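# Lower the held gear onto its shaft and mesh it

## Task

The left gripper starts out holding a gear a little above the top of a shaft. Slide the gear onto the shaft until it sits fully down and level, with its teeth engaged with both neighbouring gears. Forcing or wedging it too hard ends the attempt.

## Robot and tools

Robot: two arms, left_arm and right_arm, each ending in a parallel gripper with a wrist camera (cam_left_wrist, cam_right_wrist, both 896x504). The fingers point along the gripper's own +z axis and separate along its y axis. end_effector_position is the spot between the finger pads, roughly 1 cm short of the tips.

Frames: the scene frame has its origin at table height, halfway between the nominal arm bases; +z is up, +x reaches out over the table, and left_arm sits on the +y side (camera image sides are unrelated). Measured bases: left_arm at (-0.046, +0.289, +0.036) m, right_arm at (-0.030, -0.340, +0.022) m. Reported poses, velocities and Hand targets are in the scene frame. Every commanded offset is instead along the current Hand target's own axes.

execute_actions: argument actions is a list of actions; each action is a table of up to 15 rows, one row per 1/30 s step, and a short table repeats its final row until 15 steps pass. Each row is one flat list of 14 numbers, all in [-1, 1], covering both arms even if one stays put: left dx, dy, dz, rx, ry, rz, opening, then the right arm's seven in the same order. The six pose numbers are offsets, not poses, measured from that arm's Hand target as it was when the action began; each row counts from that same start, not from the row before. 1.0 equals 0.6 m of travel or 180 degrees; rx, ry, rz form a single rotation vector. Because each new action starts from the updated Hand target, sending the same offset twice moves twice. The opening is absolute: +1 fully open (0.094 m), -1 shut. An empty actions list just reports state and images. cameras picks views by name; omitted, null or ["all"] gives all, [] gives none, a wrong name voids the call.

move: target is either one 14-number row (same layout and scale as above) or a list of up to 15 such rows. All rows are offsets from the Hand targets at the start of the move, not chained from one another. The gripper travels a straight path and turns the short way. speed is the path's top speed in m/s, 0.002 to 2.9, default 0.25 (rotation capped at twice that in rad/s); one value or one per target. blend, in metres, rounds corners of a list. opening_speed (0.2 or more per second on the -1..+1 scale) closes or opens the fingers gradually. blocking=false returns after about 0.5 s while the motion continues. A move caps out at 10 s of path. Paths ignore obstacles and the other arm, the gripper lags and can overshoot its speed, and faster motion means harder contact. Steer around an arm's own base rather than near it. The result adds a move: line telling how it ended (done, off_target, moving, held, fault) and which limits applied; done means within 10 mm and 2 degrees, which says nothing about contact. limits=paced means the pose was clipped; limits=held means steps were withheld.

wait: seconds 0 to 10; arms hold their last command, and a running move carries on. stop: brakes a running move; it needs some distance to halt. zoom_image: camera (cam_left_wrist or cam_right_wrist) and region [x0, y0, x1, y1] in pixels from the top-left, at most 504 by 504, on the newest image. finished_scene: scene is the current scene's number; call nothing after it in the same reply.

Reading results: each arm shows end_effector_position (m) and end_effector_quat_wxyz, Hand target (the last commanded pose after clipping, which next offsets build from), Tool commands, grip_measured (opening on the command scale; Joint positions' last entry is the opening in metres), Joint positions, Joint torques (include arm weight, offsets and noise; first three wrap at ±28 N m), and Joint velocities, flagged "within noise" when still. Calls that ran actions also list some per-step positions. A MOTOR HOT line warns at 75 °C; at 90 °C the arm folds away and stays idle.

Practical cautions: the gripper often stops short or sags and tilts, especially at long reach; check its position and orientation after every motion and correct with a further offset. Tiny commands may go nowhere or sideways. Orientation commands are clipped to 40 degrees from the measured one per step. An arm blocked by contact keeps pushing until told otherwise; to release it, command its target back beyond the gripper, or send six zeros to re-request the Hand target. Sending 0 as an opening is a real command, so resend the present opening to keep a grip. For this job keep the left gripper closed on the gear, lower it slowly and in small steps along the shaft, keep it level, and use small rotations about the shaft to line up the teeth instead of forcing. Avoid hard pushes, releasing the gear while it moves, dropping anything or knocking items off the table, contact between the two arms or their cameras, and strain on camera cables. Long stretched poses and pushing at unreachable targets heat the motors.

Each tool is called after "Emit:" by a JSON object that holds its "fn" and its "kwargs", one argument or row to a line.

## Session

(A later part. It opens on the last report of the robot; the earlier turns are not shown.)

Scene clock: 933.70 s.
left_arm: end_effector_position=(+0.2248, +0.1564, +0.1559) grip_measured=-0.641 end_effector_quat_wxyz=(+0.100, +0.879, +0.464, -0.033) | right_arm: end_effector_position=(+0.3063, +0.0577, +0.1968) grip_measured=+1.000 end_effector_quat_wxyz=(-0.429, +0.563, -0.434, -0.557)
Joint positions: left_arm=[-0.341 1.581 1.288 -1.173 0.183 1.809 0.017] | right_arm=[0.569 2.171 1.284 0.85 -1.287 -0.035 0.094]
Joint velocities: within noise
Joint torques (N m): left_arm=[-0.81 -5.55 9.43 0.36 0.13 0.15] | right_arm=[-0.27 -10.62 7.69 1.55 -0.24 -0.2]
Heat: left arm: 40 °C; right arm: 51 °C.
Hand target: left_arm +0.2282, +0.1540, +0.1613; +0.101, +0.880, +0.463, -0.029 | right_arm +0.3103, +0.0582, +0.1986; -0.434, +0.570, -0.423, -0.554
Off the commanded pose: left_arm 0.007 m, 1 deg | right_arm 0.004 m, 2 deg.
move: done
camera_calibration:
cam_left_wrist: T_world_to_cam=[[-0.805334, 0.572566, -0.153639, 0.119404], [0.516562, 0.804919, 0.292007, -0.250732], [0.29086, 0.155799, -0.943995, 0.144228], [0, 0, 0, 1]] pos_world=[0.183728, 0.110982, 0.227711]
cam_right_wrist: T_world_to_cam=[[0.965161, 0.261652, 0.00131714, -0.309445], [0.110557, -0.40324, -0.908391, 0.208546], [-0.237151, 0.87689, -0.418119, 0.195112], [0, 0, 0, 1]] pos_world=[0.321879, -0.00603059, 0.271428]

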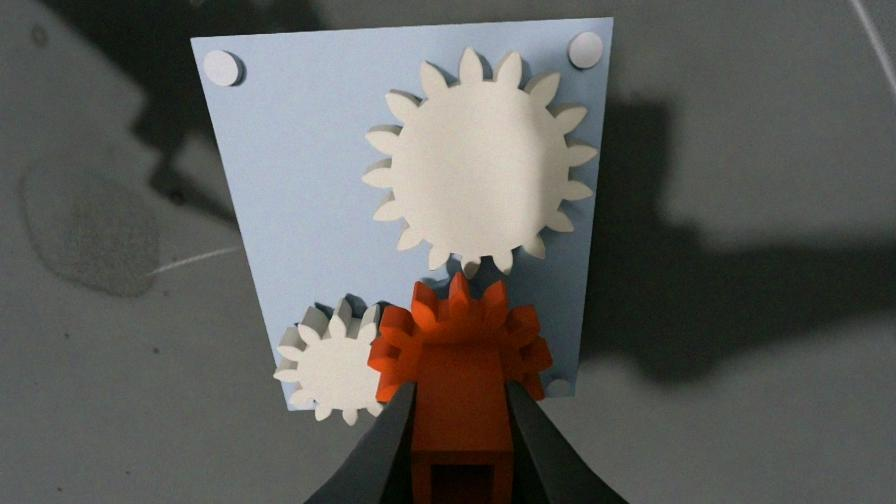

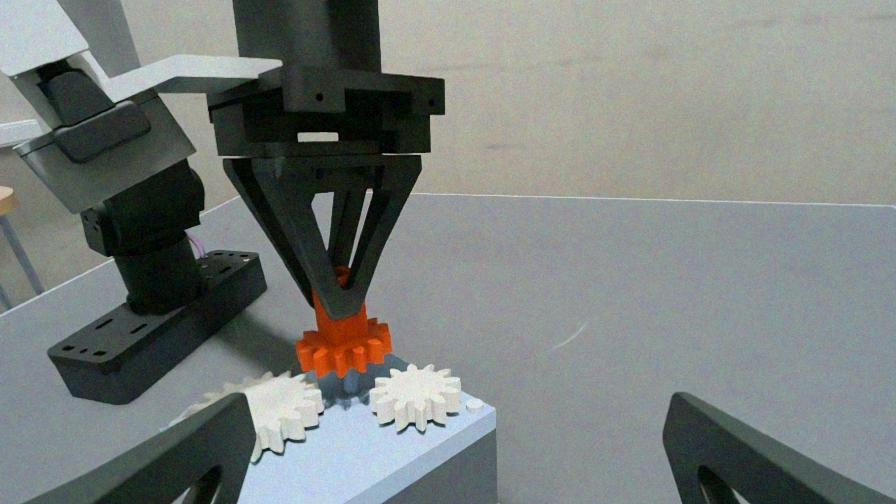

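Emit:
{"fn": "move", "kwargs": {
  "target": [0,0,0,0,0,0,-1,0,0.25,0.187,0.29,0,0,1],
  "speed": 0.12,
  "cameras": ["cam_right_wrist"]
}}

Emit:
{"fn": "zoom_image", "kwargs": {
  "camera": "cam_right_wrist",
  "region": [440, 220, 570, 370]
}}

Scene clock: 951.33 s.
left_arm: end_effector_position=(+0.2245, +0.1566, +0.1559) grip_measured=-0.641 end_effector_quat_wxyz=(+0.099, +0.879, +0.464, -0.034) | right_arm: end_effector_position=(+0.1340, +0.1226, +0.1768) grip_measured=+1.000 end_effector_quat_wxyz=(+0.626, -0.341, +0.632, +0.303)
Joint positions: left_arm=[-0.341 1.581 1.288 -1.174 0.182 1.809 0.017] | right_arm=[1.407 1.884 0.72 1.128 0.435 -0.029 0.094]
Joint velocities: within noise
Joint torques (N m): left_arm=[-0.8 -5.49 9.46 0.38 0.13 0.14] | right_arm=[0.61 -8.91 6.76 2.24 0.13 -0.02]
Heat: left arm: 42 °C; right arm: 52 °C.
Hand target: left_arm +0.2281, +0.1539, +0.1613; +0.101, +0.880, +0.463, -0.029 | right_arm +0.1360, +0.1266, +0.1937; +0.641, -0.321, +0.624, +0.312
Off the commanded pose: left_arm 0.007 m, 1 deg | right_arm 0.017 m, 3 deg.
move: off_target (right_arm)
camera_calibration:
cam_right_wrist: T_world_to_cam=[[0.814346, -0.578626, 0.0450795, -0.0445327], [-0.221076, -0.381077, -0.897723, 0.275417], [0.536625, 0.721091, -0.438249, 0.00805545], [0, 0, 0, 1]] pos_world=[0.0928303, 0.0733787, 0.252786]
Images, in order (width x height): cam_right_wrist 896x504.

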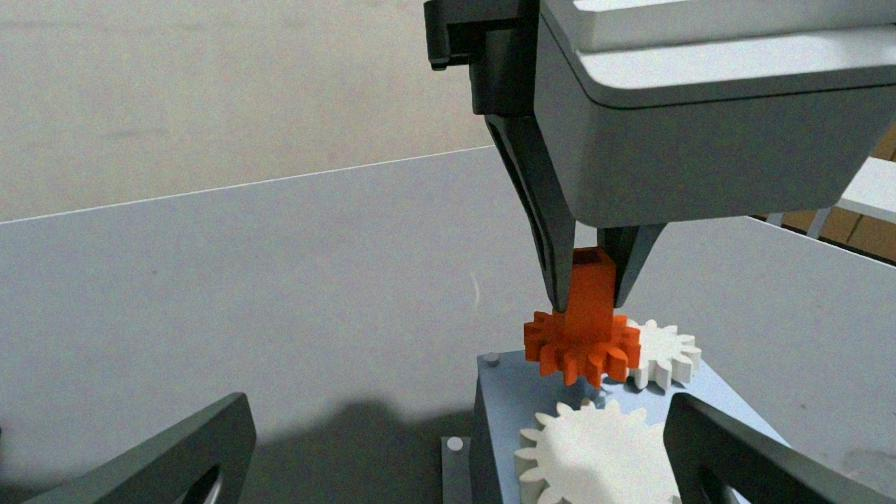

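Scaled by 3.360 from the camera's 896x504 image, which has a finer 1280x720 frame.

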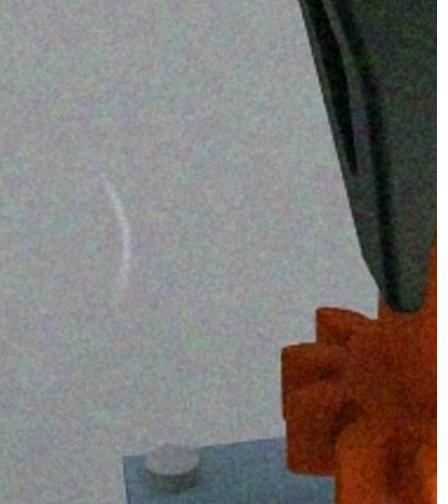

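Emit:
{"fn": "move", "kwargs": {
  "target": [0,0,0,0,0,0,-1,0,-0.05,-0.09,0,0,0,1],
  "speed": 0.1,
  "cameras": ["cam_right_wrist"]
}}

Emit:
{"fn": "zoom_image", "kwargs": {
  "camera": "cam_right_wrist",
  "region": [440, 220, 570, 370]
}}

Scene clock: 958.63 s.
left_arm: end_effector_position=(+0.2245, +0.1566, +0.1559) grip_measured=-0.641 end_effector_quat_wxyz=(+0.099, +0.879, +0.464, -0.034) | right_arm: end_effector_position=(+0.1240, +0.0704, +0.1744) grip_measured=+1.000 end_effector_quat_wxyz=(+0.625, -0.342, +0.633, +0.301)
Joint positions: left_arm=[-0.341 1.581 1.288 -1.174 0.182 1.809 0.017] | right_arm=[1.407 1.737 0.499 1.198 0.436 -0.029 0.094]
Joint velocities: within noise
Joint torques (N m): left_arm=[-0.91 -5.46 9.39 0.37 0.15 0.13] | right_arm=[-0.55 -10.24 3.84 2.31 0.05 -0.02]
Heat: left arm: 42 °C; right arm: 51 °C.
Hand target: left_arm +0.2282, +0.1539, +0.1613; +0.101, +0.880, +0.463, -0.029 | right_arm +0.1277, +0.0654, +0.1935; +0.641, -0.321, +0.624, +0.312
Off the commanded pose: left_arm 0.007 m, 1 deg | right_arm 0.020 m, 3 deg.
move: off_target (right_arm)
camera_calibration:
cam_right_wrist: T_world_to_cam=[[0.81395, -0.579046, 0.0468036, -0.0667339], [-0.222076, -0.384587, -0.895977, 0.251234], [0.536812, 0.718887, -0.441627, 0.0506326], [0, 0, 0, 1]] pos_world=[0.082931, 0.0215804, 0.250584]
Images, in order (width x height): cam_right_wrist 896x504.

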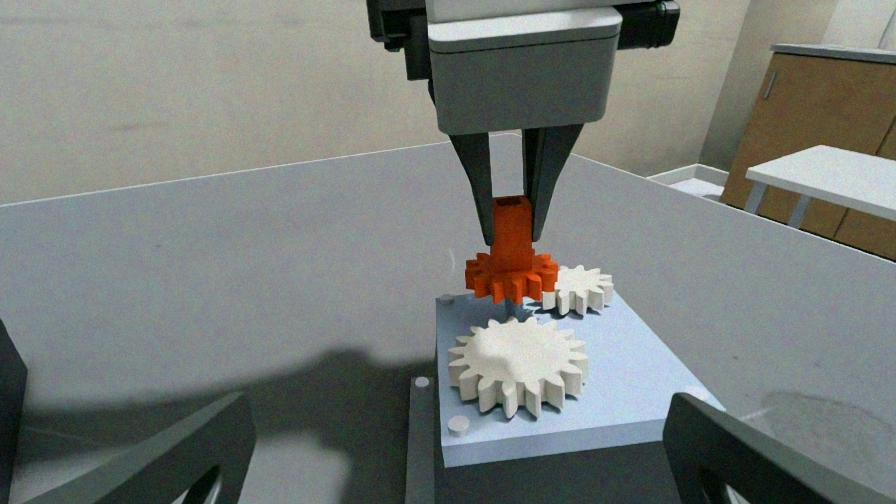

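Scaled by 3.360 from the camera's 896x504 image, which has a finer 1280x720 frame.

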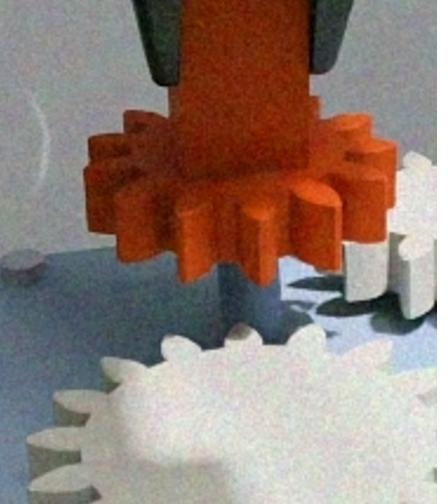

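Emit:
{"fn": "move", "kwargs": {
  "target": [0.0012,-0.0008,0,-0.0111,0.0041,0,-1,0,0,0,0,0,0,1],
  "speed": 0.05
}}

Emit:
{"fn": "zoom_image", "kwargs": {
  "camera": "cam_right_wrist",
  "region": [440, 220, 570, 370]
}}

Emit:
{"fn": "move", "kwargs": {
  "target": [0,0,0,0,0,0,-1,0,-0.21,0.14,-0.28,0,0,1],
  "speed": 0.12,
  "cameras": ["cam_right_wrist"]
}}

Emit:
{"fn": "zoom_image", "kwargs": {
  "camera": "cam_right_wrist",
  "region": [290, 250, 410, 400]
}}

Scene clock: 1004.20 s.
left_arm: end_effector_position=(+0.2266, +0.1566, +0.1560) grip_measured=-0.641 end_effector_quat_wxyz=(+0.102, +0.879, +0.465, -0.028) | right_arm: end_effector_position=(+0.1240, +0.0704, +0.1745) grip_measured=+1.000 end_effector_quat_wxyz=(+0.626, -0.342, +0.633, +0.301)
Joint positions: left_arm=[-0.341 1.576 1.283 -1.161 0.178 1.808 0.017] | right_arm=[1.407 1.737 0.499 1.199 0.436 -0.029 0.094]
Joint velocities: within noise
Joint torques (N m): left_arm=[-0.85 -8.18 6.2 0.72 0.13 0.1] | right_arm=[-0.51 -10.44 3.71 2.29 0.04 -0.01]
Heat: left arm: 43 °C; right arm: 49 °C.
Hand target: left_arm +0.2282, +0.1548, +0.1611; +0.113, +0.879, +0.464, -0.016 | right_arm +0.1277, +0.0654, +0.1935; +0.641, -0.321, +0.624, +0.312
Off the commanded pose: left_arm 0.006 m, 2 deg | right_arm 0.020 m, 3 deg.
move: off_target (right_arm)
camera_calibration:
cam_left_wrist: T_world_to_cam=[[-0.804345, 0.571348, -0.163068, 0.122173], [0.511646, 0.805572, 0.298784, -0.251892], [0.302072, 0.156892, -0.940286, 0.140418], [0, 0, 0, 1]] pos_world=[0.184732, 0.111083, 0.227217]
cam_right_wrist: T_world_to_cam=[[0.813969, -0.579044, 0.0465105, -0.0667247], [-0.221889, -0.383906, -0.896315, 0.25134], [0.536861, 0.719253, -0.440971, 0.0505726], [0, 0, 0, 1]] pos_world=[0.0829309, 0.0214802, 0.250685]

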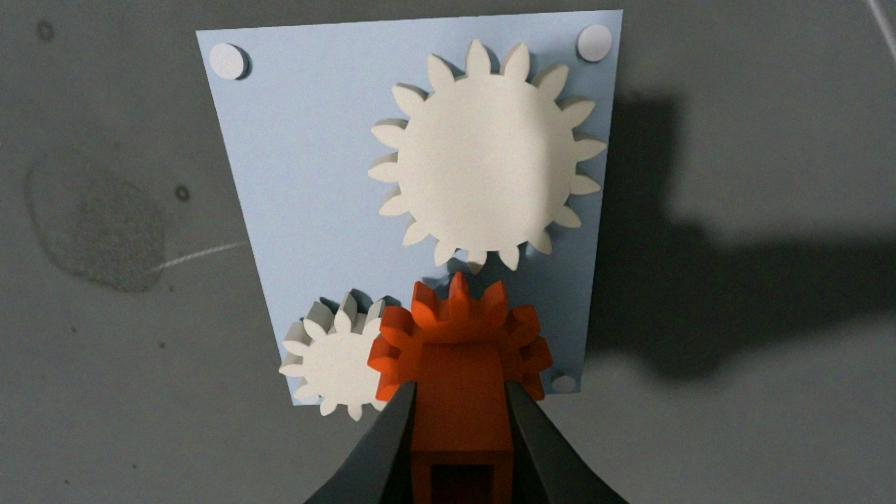

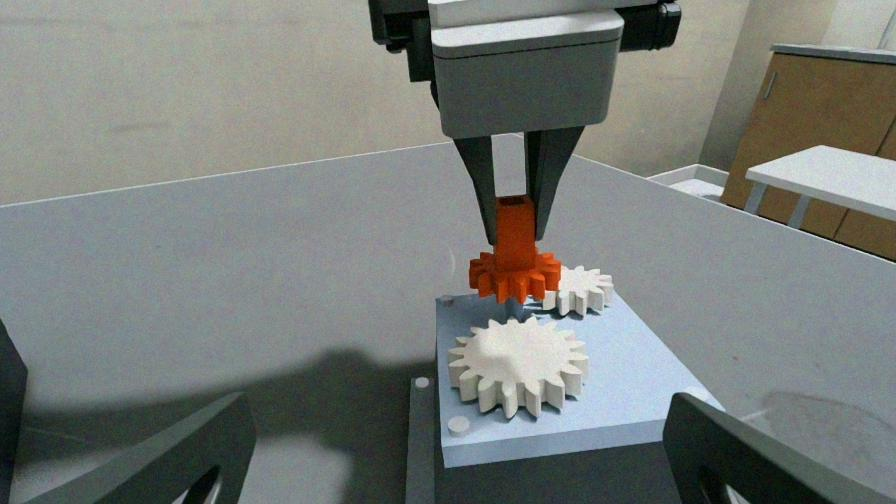

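Scaled by 3.360 from the camera's 896x504 image, which has a finer 1280x720 frame.

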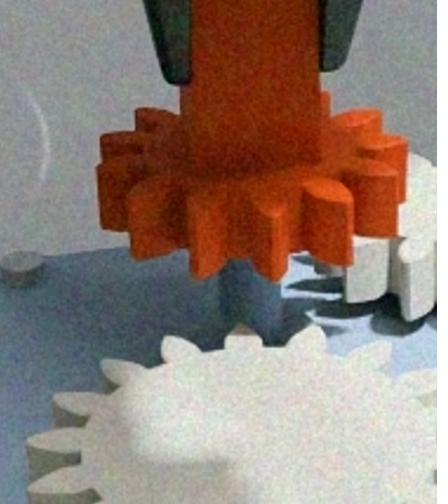

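Scene clock: 1008.63 s.
left_arm: end_effector_position=(+0.2268, +0.1565, +0.1560) grip_measured=-0.641 end_effector_quat_wxyz=(+0.103, +0.879, +0.465, -0.028) | right_arm: end_effector_position=(+0.2745, +0.0563, +0.1960) grip_measured=+1.000 end_effector_quat_wxyz=(-0.439, +0.557, -0.442, -0.550)
Joint positions: left_arm=[-0.341 1.576 1.283 -1.16 0.178 1.808 0.017] | right_arm=[0.609 2.077 1.117 0.933 -1.215 -0.029 0.094]
Joint velocities: within noise
Joint torques (N m): left_arm=[-0.91 -8.18 6.19 0.73 0.14 0.09] | right_arm=[-0.4 -9.63 7.41 1.54 -0.29 -0.21]
Heat: left arm: 43 °C; right arm: 49 °C.
Hand target: left_arm +0.2281, +0.1548, +0.1611; +0.113, +0.879, +0.464, -0.016 | right_arm +0.2787, +0.0572, +0.1978; -0.443, +0.563, -0.431, -0.548
Off the commanded pose: left_arm 0.006 m, 2 deg | right_arm 0.005 m, 2 deg.
move: done
camera_calibration:
cam_right_wrist: T_world_to_cam=[[0.972783, 0.231684, 0.00395792, -0.279254], [0.10029, -0.405572, -0.908545, 0.21376], [-0.20889, 0.884214, -0.417769, 0.180269], [0, 0, 0, 1]] pos_world=[0.287872, -0.00800233, 0.270626]
Images, in order (width x height): cam_right_wrist 896x504.

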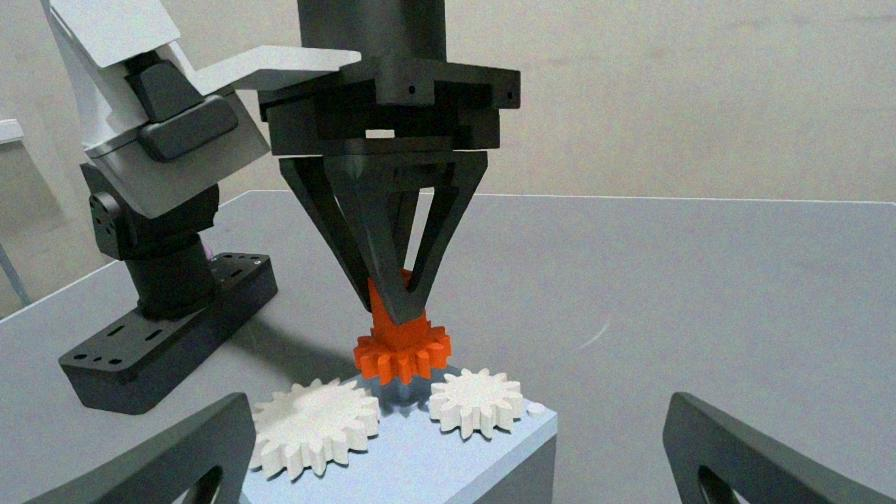

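Scaled by 3.360 from the camera's 896x504 image, which has a finer 1280x720 frame.

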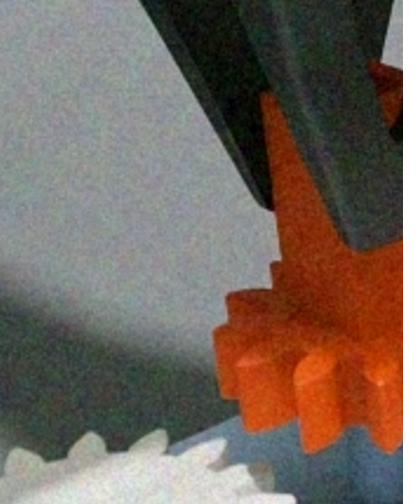

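Emit:
{"fn": "zoom_image", "kwargs": {
  "camera": "cam_right_wrist",
  "region": [340, 290, 470, 430]
}}

Scaled by 3.600 from the camera's 896x504 image, which has a finer 1280x720 frame.

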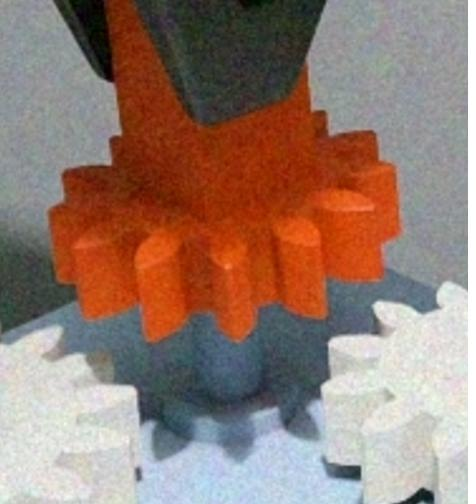

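Emit:
{"fn": "move", "kwargs": {
  "target": [0,0,0.005,0,0,0,-1,0,0,0,0,0,0,1],
  "speed": 0.04
}}

Scene clock: 1071.70 s.
left_arm: end_effector_position=(+0.2263, +0.1563, +0.1541) grip_measured=-0.641 end_effector_quat_wxyz=(+0.102, +0.879, +0.465, -0.028) | right_arm: end_effector_position=(+0.2744, +0.0563, +0.1960) grip_measured=+1.000 end_effector_quat_wxyz=(-0.438, +0.557, -0.442, -0.550)
Joint positions: left_arm=[-0.343 1.576 1.275 -1.154 0.178 1.806 0.017] | right_arm=[0.609 2.077 1.117 0.932 -1.216 -0.029 0.094]
Joint velocities: within noise
Joint torques (N m): left_arm=[-0.87 -7.88 5.96 0.8 0.14 0.1] | right_arm=[-0.39 -9.61 7.38 1.55 -0.25 -0.18]
Heat: left arm: 39 °C; right arm: 50 °C.
Hand target: left_arm +0.2284, +0.1541, +0.1582; +0.113, +0.879, +0.464, -0.016 | right_arm +0.2787, +0.0572, +0.1978; -0.443, +0.563, -0.431, -0.548
Off the commanded pose: left_arm 0.005 m, 2 deg | right_arm 0.005 m, 2 deg.
move: done
camera_calibration:
cam_left_wrist: T_world_to_cam=[[-0.804632, 0.571045, -0.162712, 0.121897], [0.511366, 0.805708, 0.298897, -0.250999], [0.301782, 0.157296, -0.940311, 0.138848], [0, 0, 0, 1]] pos_world=[0.184532, 0.110783, 0.225417]
cam_right_wrist: T_world_to_cam=[[0.972622, 0.23237, 0.0032305, -0.279029], [0.0999791, -0.405849, -0.908455, 0.213864], [-0.209786, 0.883906, -0.41797, 0.180491], [0, 0, 0, 1]] pos_world=[0.287872, -0.00790285, 0.270627]

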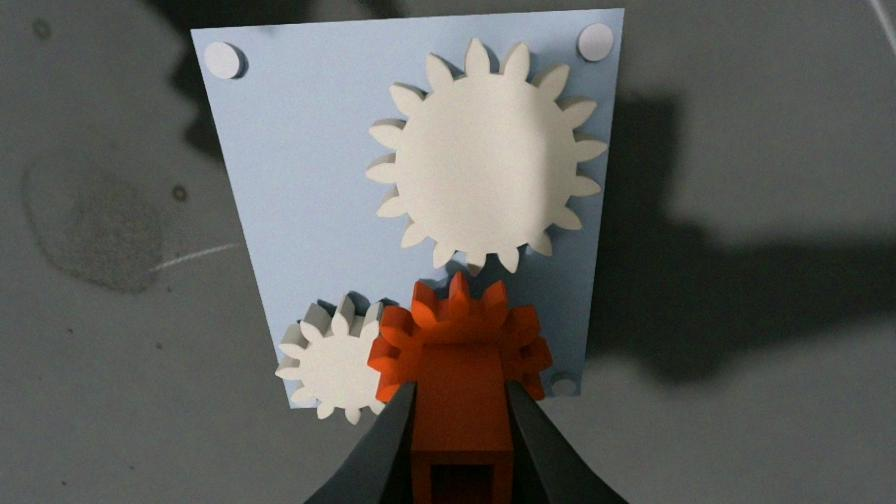

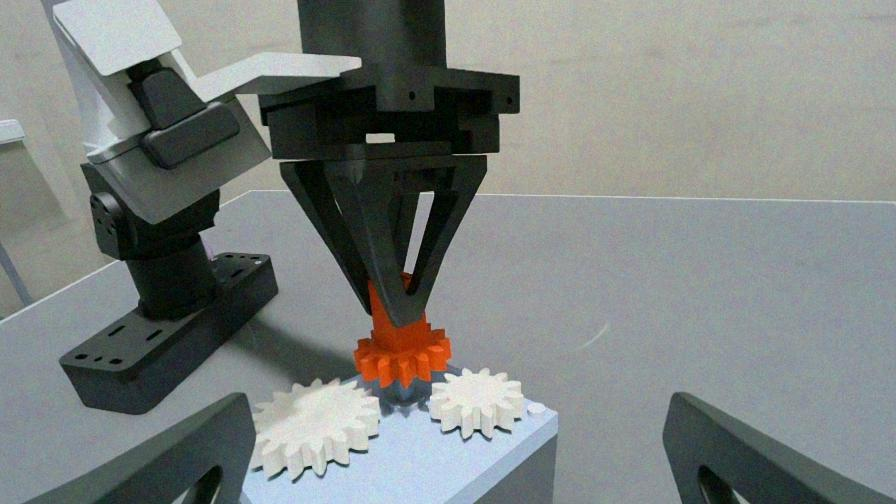

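Emit:
{"fn": "zoom_image", "kwargs": {
  "camera": "cam_right_wrist",
  "region": [300, 280, 540, 480]
}}

Emit:
{"fn": "move", "kwargs": {
  "target": [0,0,0.005,0,0,0,-1,0,0,0,0,0,0,1],
  "speed": 0.04,
  "cameras": ["cam_right_wrist"]
}}

Emit:
{"fn": "zoom_image", "kwargs": {
  "camera": "cam_right_wrist",
  "region": [300, 280, 540, 480]
}}

Scaled by 2.100 from the camera's 896x504 image, which has a finer 1280x720 frame.

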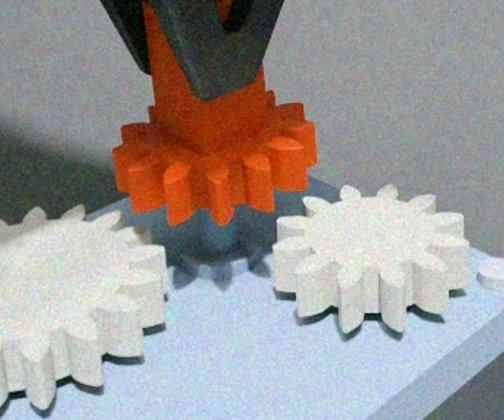

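Scene clock: 1077.77 s.
left_arm: end_effector_position=(+0.2262, +0.1558, +0.1515) grip_measured=-0.641 end_effector_quat_wxyz=(+0.103, +0.879, +0.465, -0.027) | right_arm: end_effector_position=(+0.2744, +0.0563, +0.1959) grip_measured=+1.000 end_effector_quat_wxyz=(-0.438, +0.557, -0.442, -0.550)
Joint positions: left_arm=[-0.345 1.575 1.263 -1.14 0.177 1.804 0.017] | right_arm=[0.609 2.077 1.117 0.931 -1.216 -0.029 0.094]
Joint velocities: within noise
Joint torques (N m): left_arm=[-0.84 -7.61 6.32 0.79 0.15 0.11] | right_arm=[-0.31 -9.55 7.41 1.58 -0.2 -0.2]
Heat: left arm: 39 °C; right arm: 50 °C.
Hand target: left_arm +0.2286, +0.1535, +0.1553; +0.113, +0.879, +0.464, -0.016 | right_arm +0.2787, +0.0572, +0.1978; -0.443, +0.563, -0.431, -0.548
Off the commanded pose: left_arm 0.005 m, 2 deg | right_arm 0.005 m, 2 deg.
move: done
camera_calibration:
cam_right_wrist: T_world_to_cam=[[0.972611, 0.232423, 0.00283126, -0.279014], [0.0996726, -0.406031, -0.908408, 0.213837], [-0.209985, 0.883809, -0.418076, 0.180555], [0, 0, 0, 1]] pos_world=[0.287972, -0.00790284, 0.270527]
Images, in order (width x height): cam_right_wrist 896x504.

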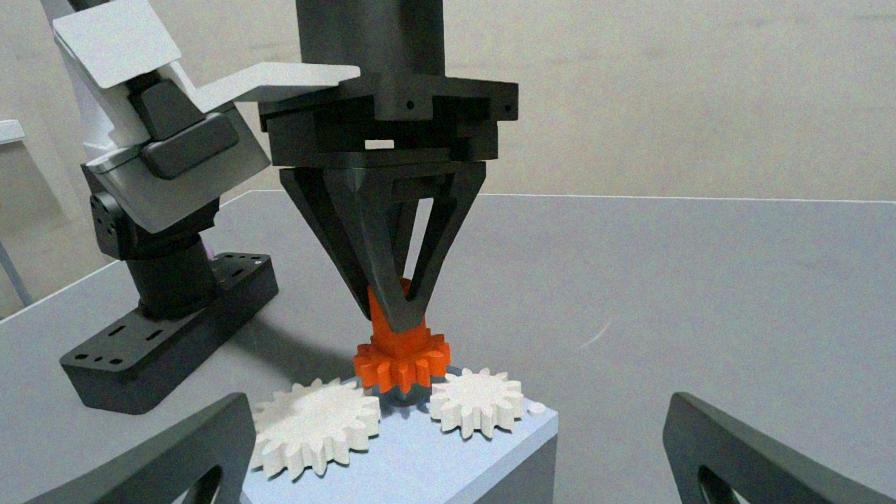

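Scaled by 2.100 from the camera's 896x504 image, which has a finer 1280x720 frame.

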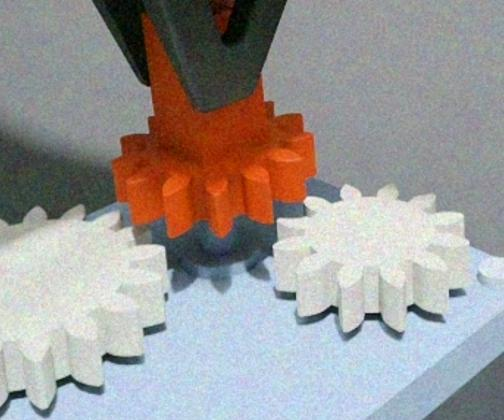

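Emit:
{"fn": "move", "kwargs": {
  "target": [0,0,0.005,0,0,0,-1,0,0,0,0,0,0,1],
  "speed": 0.04,
  "cameras": ["cam_right_wrist"]
}}

Emit:
{"fn": "zoom_image", "kwargs": {
  "camera": "cam_right_wrist",
  "region": [300, 280, 540, 480]
}}

Scene clock: 1086.00 s.
left_arm: end_effector_position=(+0.2262, +0.1552, +0.1492) grip_measured=-0.641 end_effector_quat_wxyz=(+0.104, +0.879, +0.464, -0.027) | right_arm: end_effector_position=(+0.2744, +0.0563, +0.1959) grip_measured=+1.000 end_effector_quat_wxyz=(-0.438, +0.557, -0.442, -0.550)
Joint positions: left_arm=[-0.347 1.575 1.254 -1.129 0.177 1.802 0.017] | right_arm=[0.609 2.077 1.117 0.931 -1.216 -0.029 0.094]
Joint velocities: within noise
Joint torques (N m): left_arm=[-0.88 -7.42 6.28 0.81 0.15 0.09] | right_arm=[-0.23 -9.57 7.42 1.58 -0.23 -0.21]
Heat: left arm: 39 °C; right arm: 50 °C.
Hand target: left_arm +0.2288, +0.1529, +0.1523; +0.113, +0.879, +0.464, -0.016 | right_arm +0.2787, +0.0572, +0.1978; -0.443, +0.563, -0.431, -0.548
Off the commanded pose: left_arm 0.005 m, 2 deg | right_arm 0.005 m, 2 deg.
move: done
camera_calibration:
cam_right_wrist: T_world_to_cam=[[0.972619, 0.232391, 0.00247411, -0.27892], [0.0993699, -0.40622, -0.908356, 0.213909], [-0.210088, 0.883731, -0.41819, 0.180615], [0, 0, 0, 1]] pos_world=[0.287972, -0.00790274, 0.270527]
Images, in order (width x height): cam_right_wrist 896x504.

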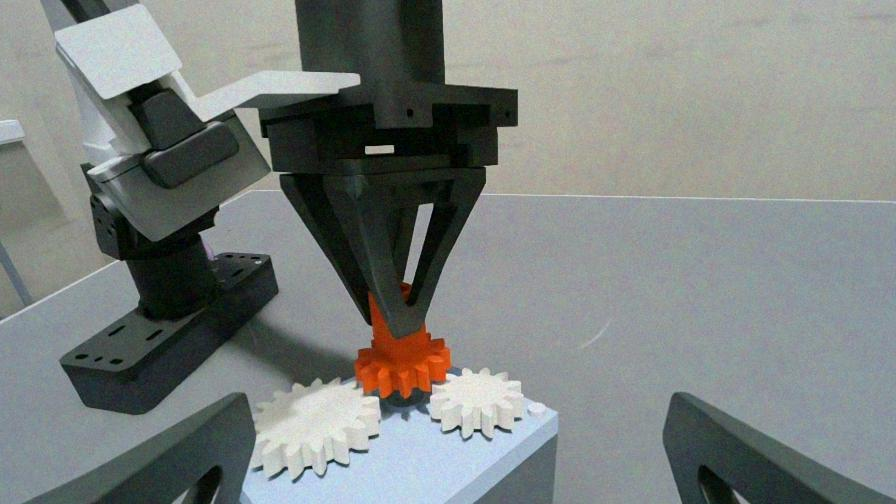

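Scaled by 2.100 from the camera's 896x504 image, which has a finer 1280x720 frame.

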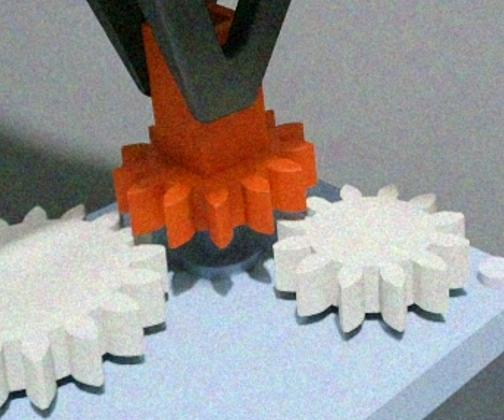

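Emit:
{"fn": "move", "kwargs": {
  "target": [0,0,0.004,0,0,0,-1,0,0,0,0,0,0,1],
  "speed": 0.04,
  "cameras": []
}}

Emit:
{"fn": "move", "kwargs": {
  "target": [0,0,0.004,0,0,0,-1,0,0,0,0,0,0,1],
  "speed": 0.04
}}

Emit:
{"fn": "zoom_image", "kwargs": {
  "camera": "cam_right_wrist",
  "region": [300, 280, 540, 480]
}}

Scene clock: 1094.20 s.
left_arm: end_effector_position=(+0.2263, +0.1551, +0.1475) grip_measured=-0.641 end_effector_quat_wxyz=(+0.104, +0.879, +0.465, -0.026) | right_arm: end_effector_position=(+0.2744, +0.0563, +0.1959) grip_measured=+1.000 end_effector_quat_wxyz=(-0.438, +0.557, -0.442, -0.550)
Joint positions: left_arm=[-0.347 1.575 1.247 -1.121 0.177 1.801 0.017] | right_arm=[0.609 2.077 1.117 0.931 -1.216 -0.029 0.094]
Joint velocities: within noise
Joint torques (N m): left_arm=[-0.95 -7.25 6.19 0.81 0.11 0.09] | right_arm=[-0.27 -9.57 7.41 1.57 -0.22 -0.19]
Heat: left arm: 39 °C; right arm: 50 °C.
Hand target: left_arm +0.2291, +0.1523, +0.1500; +0.113, +0.879, +0.464, -0.016 | right_arm +0.2787, +0.0572, +0.1978; -0.443, +0.563, -0.431, -0.548
Off the commanded pose: left_arm 0.005 m, 2 deg | right_arm 0.005 m, 2 deg.
move: done
No camera images: "cameras" was empty.

Scene clock: 1094.90 s.
left_arm: end_effector_position=(+0.2262, +0.1544, +0.1463) grip_measured=-0.641 end_effector_quat_wxyz=(+0.104, +0.879, +0.464, -0.026) | right_arm: end_effector_position=(+0.2744, +0.0563, +0.1959) grip_measured=+1.000 end_effector_quat_wxyz=(-0.438, +0.557, -0.442, -0.550)
Joint positions: left_arm=[-0.349 1.575 1.242 -1.115 0.177 1.8 0.017] | right_arm=[0.609 2.077 1.117 0.931 -1.216 -0.029 0.094]
Joint velocities: within noise
Joint torques (N m): left_arm=[-0.84 -7.09 6.04 0.84 0.14 0.1] | right_arm=[-0.28 -9.58 7.47 1.59 -0.24 -0.2]
Heat: left arm: 39 °C; right arm: 50 °C.
Hand target: left_arm +0.2292, +0.1519, +0.1477; +0.113, +0.879, +0.464, -0.016 | right_arm +0.2787, +0.0572, +0.1978; -0.443, +0.563, -0.431, -0.548
Off the commanded pose: left_arm 0.004 m, 2 deg | right_arm 0.005 m, 2 deg.
move: done
camera_calibration:
cam_left_wrist: T_world_to_cam=[[-0.803681, 0.570716, -0.168464, 0.122254], [0.509696, 0.806329, 0.300071, -0.246868], [0.307093, 0.155296, -0.938923, 0.130732], [0, 0, 0, 1]] pos_world=[0.183934, 0.108983, 0.217421]
cam_right_wrist: T_world_to_cam=[[0.972619, 0.232391, 0.00247411, -0.27892], [0.0993699, -0.40622, -0.908356, 0.213909], [-0.210088, 0.883731, -0.41819, 0.180615], [0, 0, 0, 1]] pos_world=[0.287972, -0.00790274, 0.270527]

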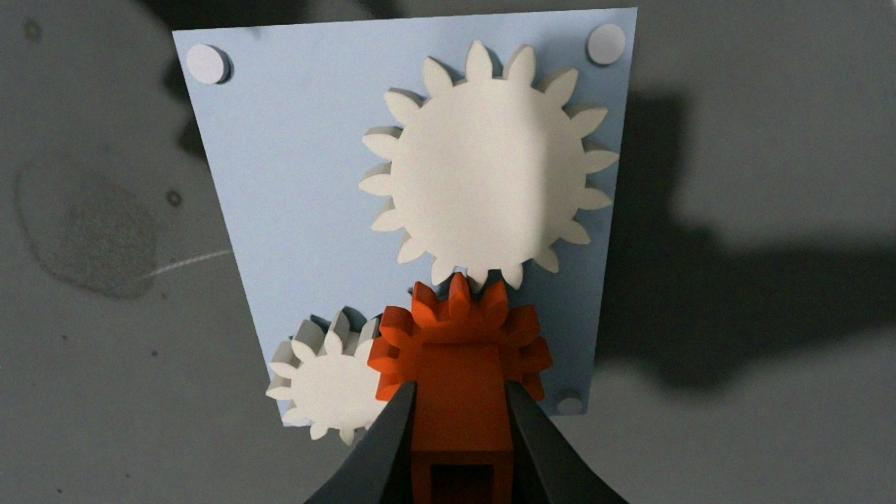

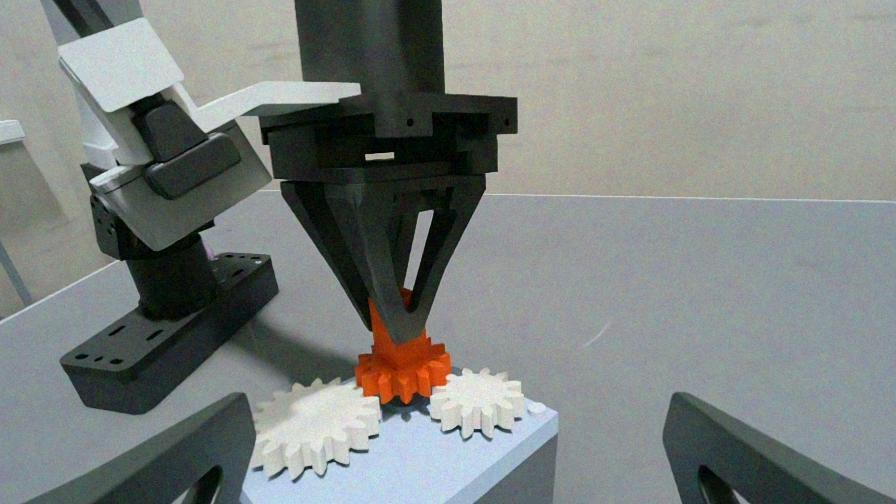

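Scaled by 2.100 from the camera's 896x504 image, which has a finer 1280x720 frame.

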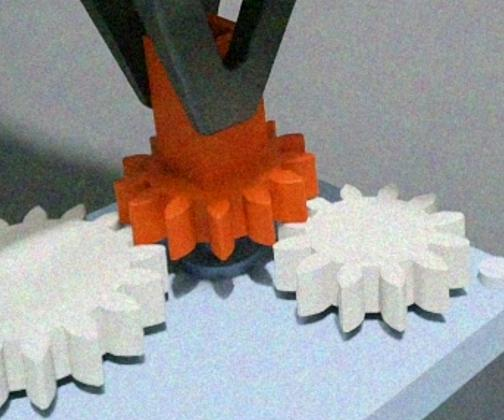

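Emit:
{"fn": "zoom_image", "kwargs": {
  "camera": "cam_left_wrist",
  "region": [330, 240, 560, 420]
}}

Scaled by 2.191 from the camera's 896x504 image, which has a finer 1280x720 frame.

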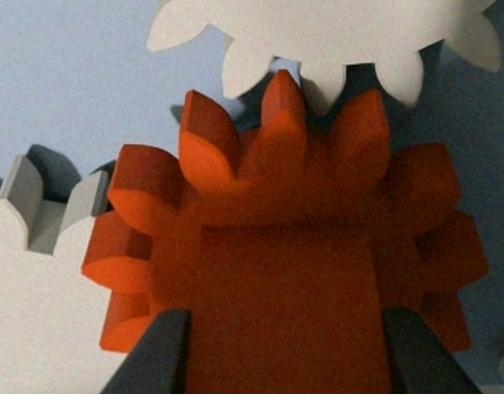

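Emit:
{"fn": "move", "kwargs": {
  "target": [0,0,0.004,0,0,0,-1,0,0,0,0,0,0,1],
  "speed": 0.03
}}

Emit:
{"fn": "zoom_image", "kwargs": {
  "camera": "cam_left_wrist",
  "region": [330, 240, 560, 420]
}}

Emit:
{"fn": "zoom_image", "kwargs": {
  "camera": "cam_right_wrist",
  "region": [300, 280, 540, 480]
}}

Scene clock: 1105.87 s.
left_arm: end_effector_position=(+0.2262, +0.1544, +0.1461) grip_measured=-0.641 end_effector_quat_wxyz=(+0.104, +0.879, +0.465, -0.026) | right_arm: end_effector_position=(+0.2744, +0.0563, +0.1958) grip_measured=+1.000 end_effector_quat_wxyz=(-0.438, +0.557, -0.442, -0.550)
Joint positions: left_arm=[-0.349 1.575 1.241 -1.114 0.177 1.798 0.017] | right_arm=[0.609 2.077 1.117 0.93 -1.216 -0.029 0.094]
Joint velocities: within noise
Joint torques (N m): left_arm=[-1.07 -6.98 5.53 0.93 0.13 0.09] | right_arm=[-0.38 -9.59 7.41 1.58 -0.24 -0.18]
Heat: left arm: 39 °C; right arm: 50 °C.
Hand target: left_arm +0.2294, +0.1513, +0.1454; +0.113, +0.879, +0.464, -0.016 | right_arm +0.2787, +0.0572, +0.1978; -0.443, +0.563, -0.431, -0.548
Off the commanded pose: left_arm 0.005 m, 2 deg | right_arm 0.005 m, 2 deg.
move: done
camera_calibration:
cam_left_wrist: T_world_to_cam=[[-0.804356, 0.569814, -0.168297, 0.122486], [0.508873, 0.80691, 0.299908, -0.246736], [0.306692, 0.155591, -0.939006, 0.130572], [0, 0, 0, 1]] pos_world=[0.184034, 0.108983, 0.21722]
cam_right_wrist: T_world_to_cam=[[0.972608, 0.232443, 0.00207483, -0.278808], [0.0990635, -0.406401, -0.908308, 0.213983], [-0.210287, 0.883633, -0.418296, 0.180701], [0, 0, 0, 1]] pos_world=[0.287972, -0.00790272, 0.270528]

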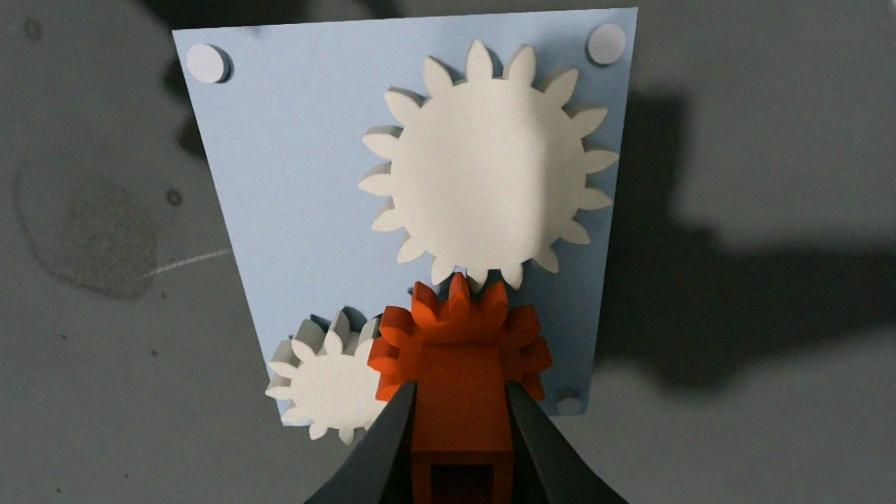

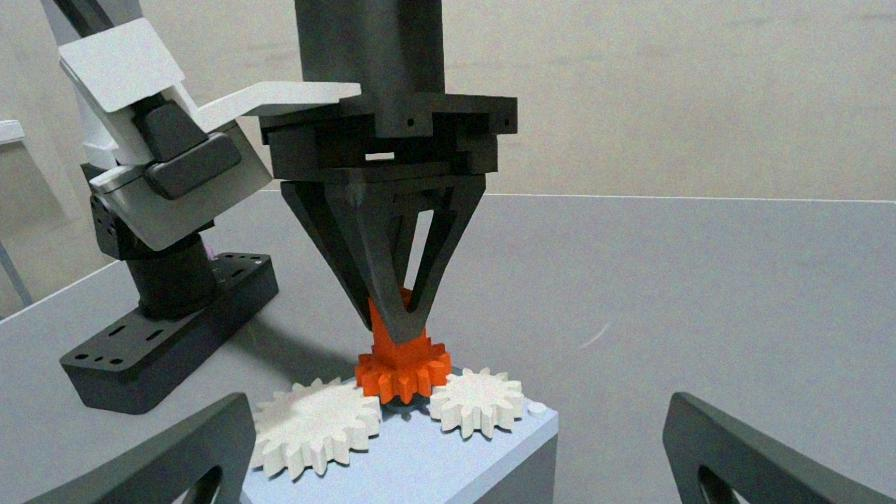

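Scaled by 2.191 from the camera's 896x504 image, which has a finer 1280x720 frame.

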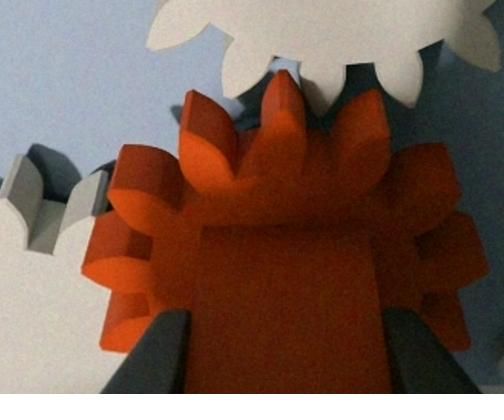

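Scaled by 2.100 from the camera's 896x504 image, which has a finer 1280x720 frame.

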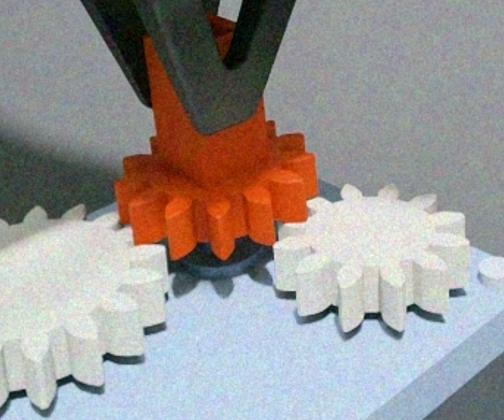

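Emit:
{"fn": "move", "kwargs": {
  "target": [0,0,0,0,0,-0.02,-1,0,0,0,0,0,0,1],
  "speed": 0.03
}}

Emit:
{"fn": "zoom_image", "kwargs": {
  "camera": "cam_left_wrist",
  "region": [250, 220, 560, 450]
}}

Emit:
{"fn": "zoom_image", "kwargs": {
  "camera": "cam_right_wrist",
  "region": [300, 280, 540, 480]
}}

Scene clock: 1128.17 s.
left_arm: end_effector_position=(+0.2261, +0.1539, +0.1461) grip_measured=-0.641 end_effector_quat_wxyz=(+0.104, +0.865, +0.490, -0.029) | right_arm: end_effector_position=(+0.2744, +0.0563, +0.1958) grip_measured=+1.000 end_effector_quat_wxyz=(-0.438, +0.557, -0.442, -0.550)
Joint positions: left_arm=[-0.351 1.575 1.241 -1.113 0.177 1.74 0.017] | right_arm=[0.609 2.077 1.117 0.93 -1.216 -0.029 0.094]
Joint velocities: within noise
Joint torques (N m): left_arm=[-0.83 -6.8 5.35 0.94 0.14 0.03] | right_arm=[-0.34 -9.44 7.42 1.58 -0.25 -0.2]
Heat: left arm: 38 °C; right arm: 50 °C.
Hand target: left_arm +0.2294, +0.1513, +0.1454; +0.113, +0.864, +0.491, -0.019 | right_arm +0.2787, +0.0572, +0.1978; -0.443, +0.563, -0.431, -0.548
Off the commanded pose: left_arm 0.004 m, 2 deg | right_arm 0.005 m, 2 deg.
move: done
camera_calibration:
cam_left_wrist: T_world_to_cam=[[-0.83682, 0.523463, -0.16037, 0.135968], [0.466524, 0.835098, 0.291489, -0.239871], [0.286508, 0.169108, -0.943035, 0.133813], [0, 0, 0, 1]] pos_world=[0.187348, 0.106513, 0.217915]
cam_right_wrist: T_world_to_cam=[[0.972606, 0.232451, 0.00180566, -0.278735], [0.098855, -0.406568, -0.908257, 0.213938], [-0.210391, 0.883555, -0.418409, 0.180719], [0, 0, 0, 1]] pos_world=[0.287972, -0.00790267, 0.270428]

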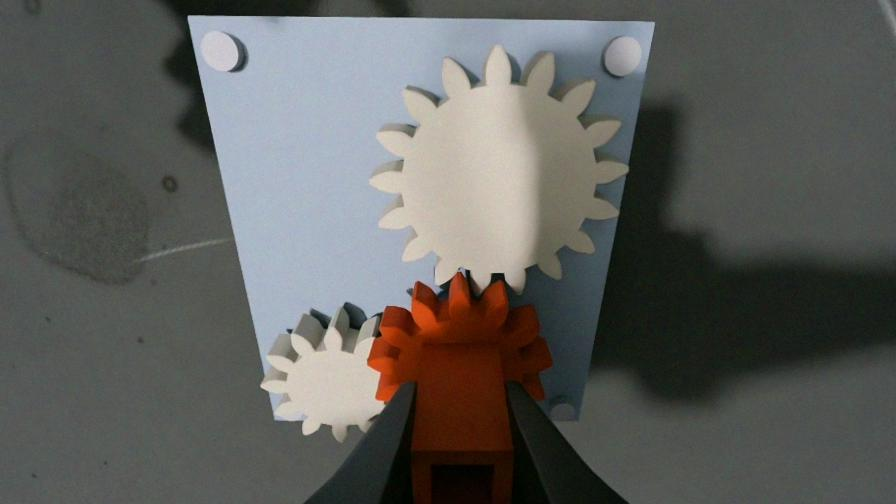

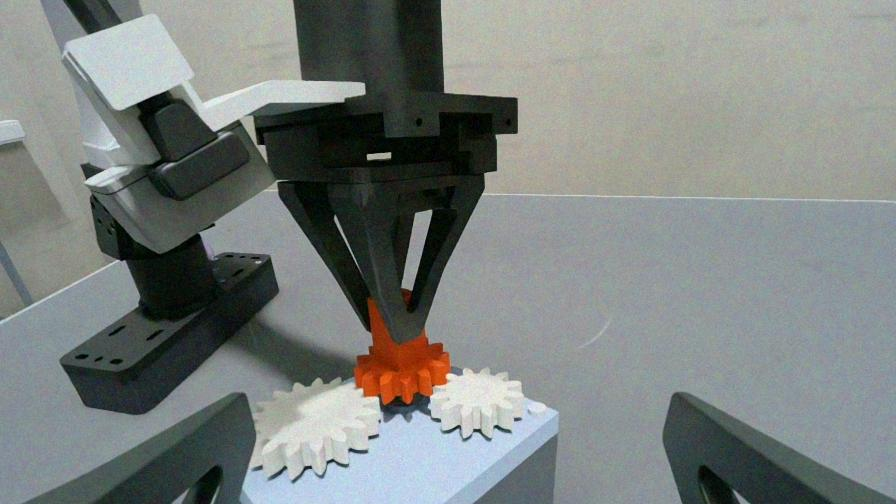

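Scaled by 1.626 from the camera's 896x504 image, which has a finer 1280x720 frame.

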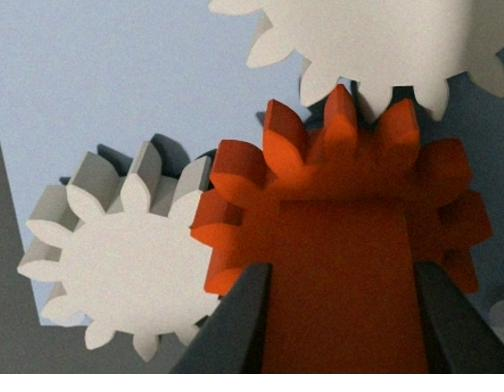

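Scaled by 2.100 from the camera's 896x504 image, which has a finer 1280x720 frame.

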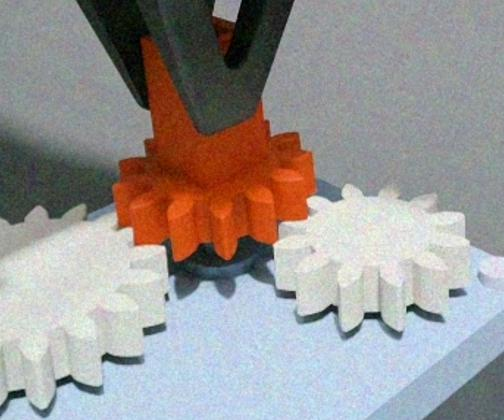

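Emit:
{"fn": "move", "kwargs": {
  "target": [0,0,0,0,0,-0.02,-1,0,0,0,0,0,0,1],
  "speed": 0.03
}}

Emit:
{"fn": "zoom_image", "kwargs": {
  "camera": "cam_left_wrist",
  "region": [250, 220, 560, 450]
}}

Emit:
{"fn": "zoom_image", "kwargs": {
  "camera": "cam_right_wrist",
  "region": [300, 280, 540, 480]
}}

Scene clock: 1143.40 s.
left_arm: end_effector_position=(+0.2261, +0.1539, +0.1462) grip_measured=-0.641 end_effector_quat_wxyz=(+0.103, +0.849, +0.517, -0.032) | right_arm: end_effector_position=(+0.2744, +0.0563, +0.1958) grip_measured=+1.000 end_effector_quat_wxyz=(-0.438, +0.557, -0.442, -0.550)
Joint positions: left_arm=[-0.351 1.574 1.241 -1.113 0.177 1.677 0.017] | right_arm=[0.609 2.077 1.117 0.93 -1.216 -0.029 0.094]
Joint velocities: within noise
Joint torques (N m): left_arm=[-0.75 -6.89 5.38 0.94 0.16 0.04] | right_arm=[-0.28 -9.54 7.38 1.58 -0.23 -0.21]
Heat: left arm: 38 °C; right arm: 50 °C.
Hand target: left_arm +0.2294, +0.1513, +0.1454; +0.112, +0.848, +0.518, -0.023 | right_arm +0.2787, +0.0572, +0.1978; -0.443, +0.563, -0.431, -0.548
Off the commanded pose: left_arm 0.004 m, 2 deg | right_arm 0.005 m, 2 deg.
move: done
camera_calibration:
cam_left_wrist: T_world_to_cam=[[-0.869177, 0.470811, -0.151221, 0.150037], [0.418279, 0.863101, 0.283019, -0.231976], [0.263767, 0.182741, -0.947118, 0.13754], [0, 0, 0, 1]] pos_world=[0.191161, 0.104446, 0.218609]
cam_right_wrist: T_world_to_cam=[[0.972606, 0.232451, 0.00180566, -0.278735], [0.098855, -0.406568, -0.908257, 0.213938], [-0.210391, 0.883555, -0.418409, 0.180719], [0, 0, 0, 1]] pos_world=[0.287972, -0.00790267, 0.270428]

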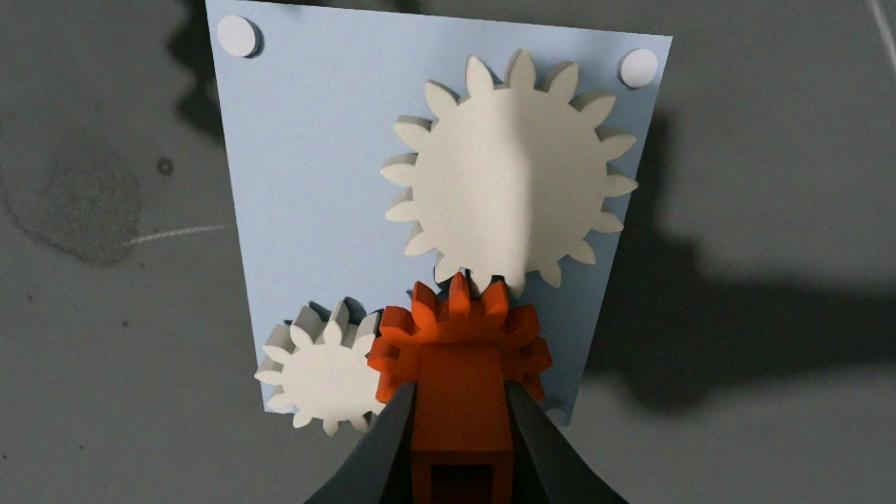

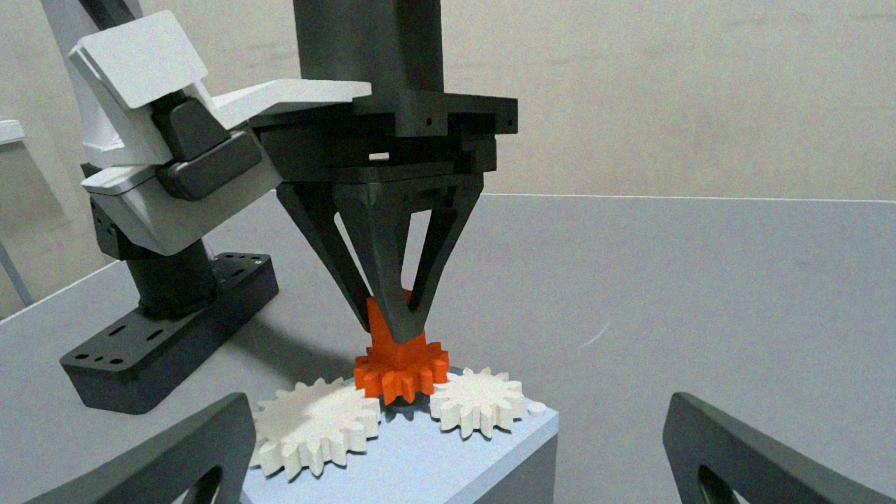

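Scaled by 1.626 from the camera's 896x504 image, which has a finer 1280x720 frame.

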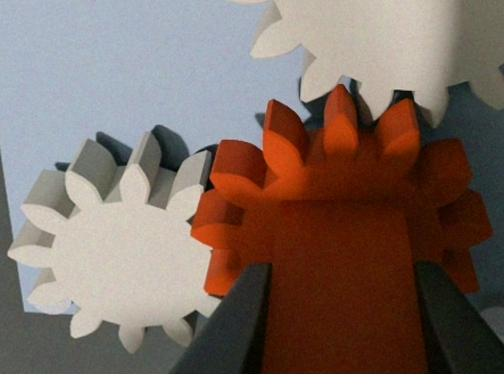

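Scaled by 2.100 from the camera's 896x504 image, which has a finer 1280x720 frame.

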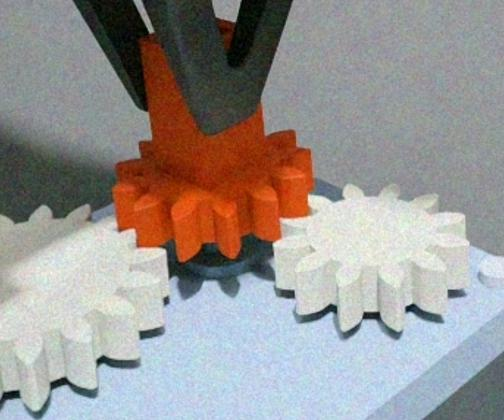

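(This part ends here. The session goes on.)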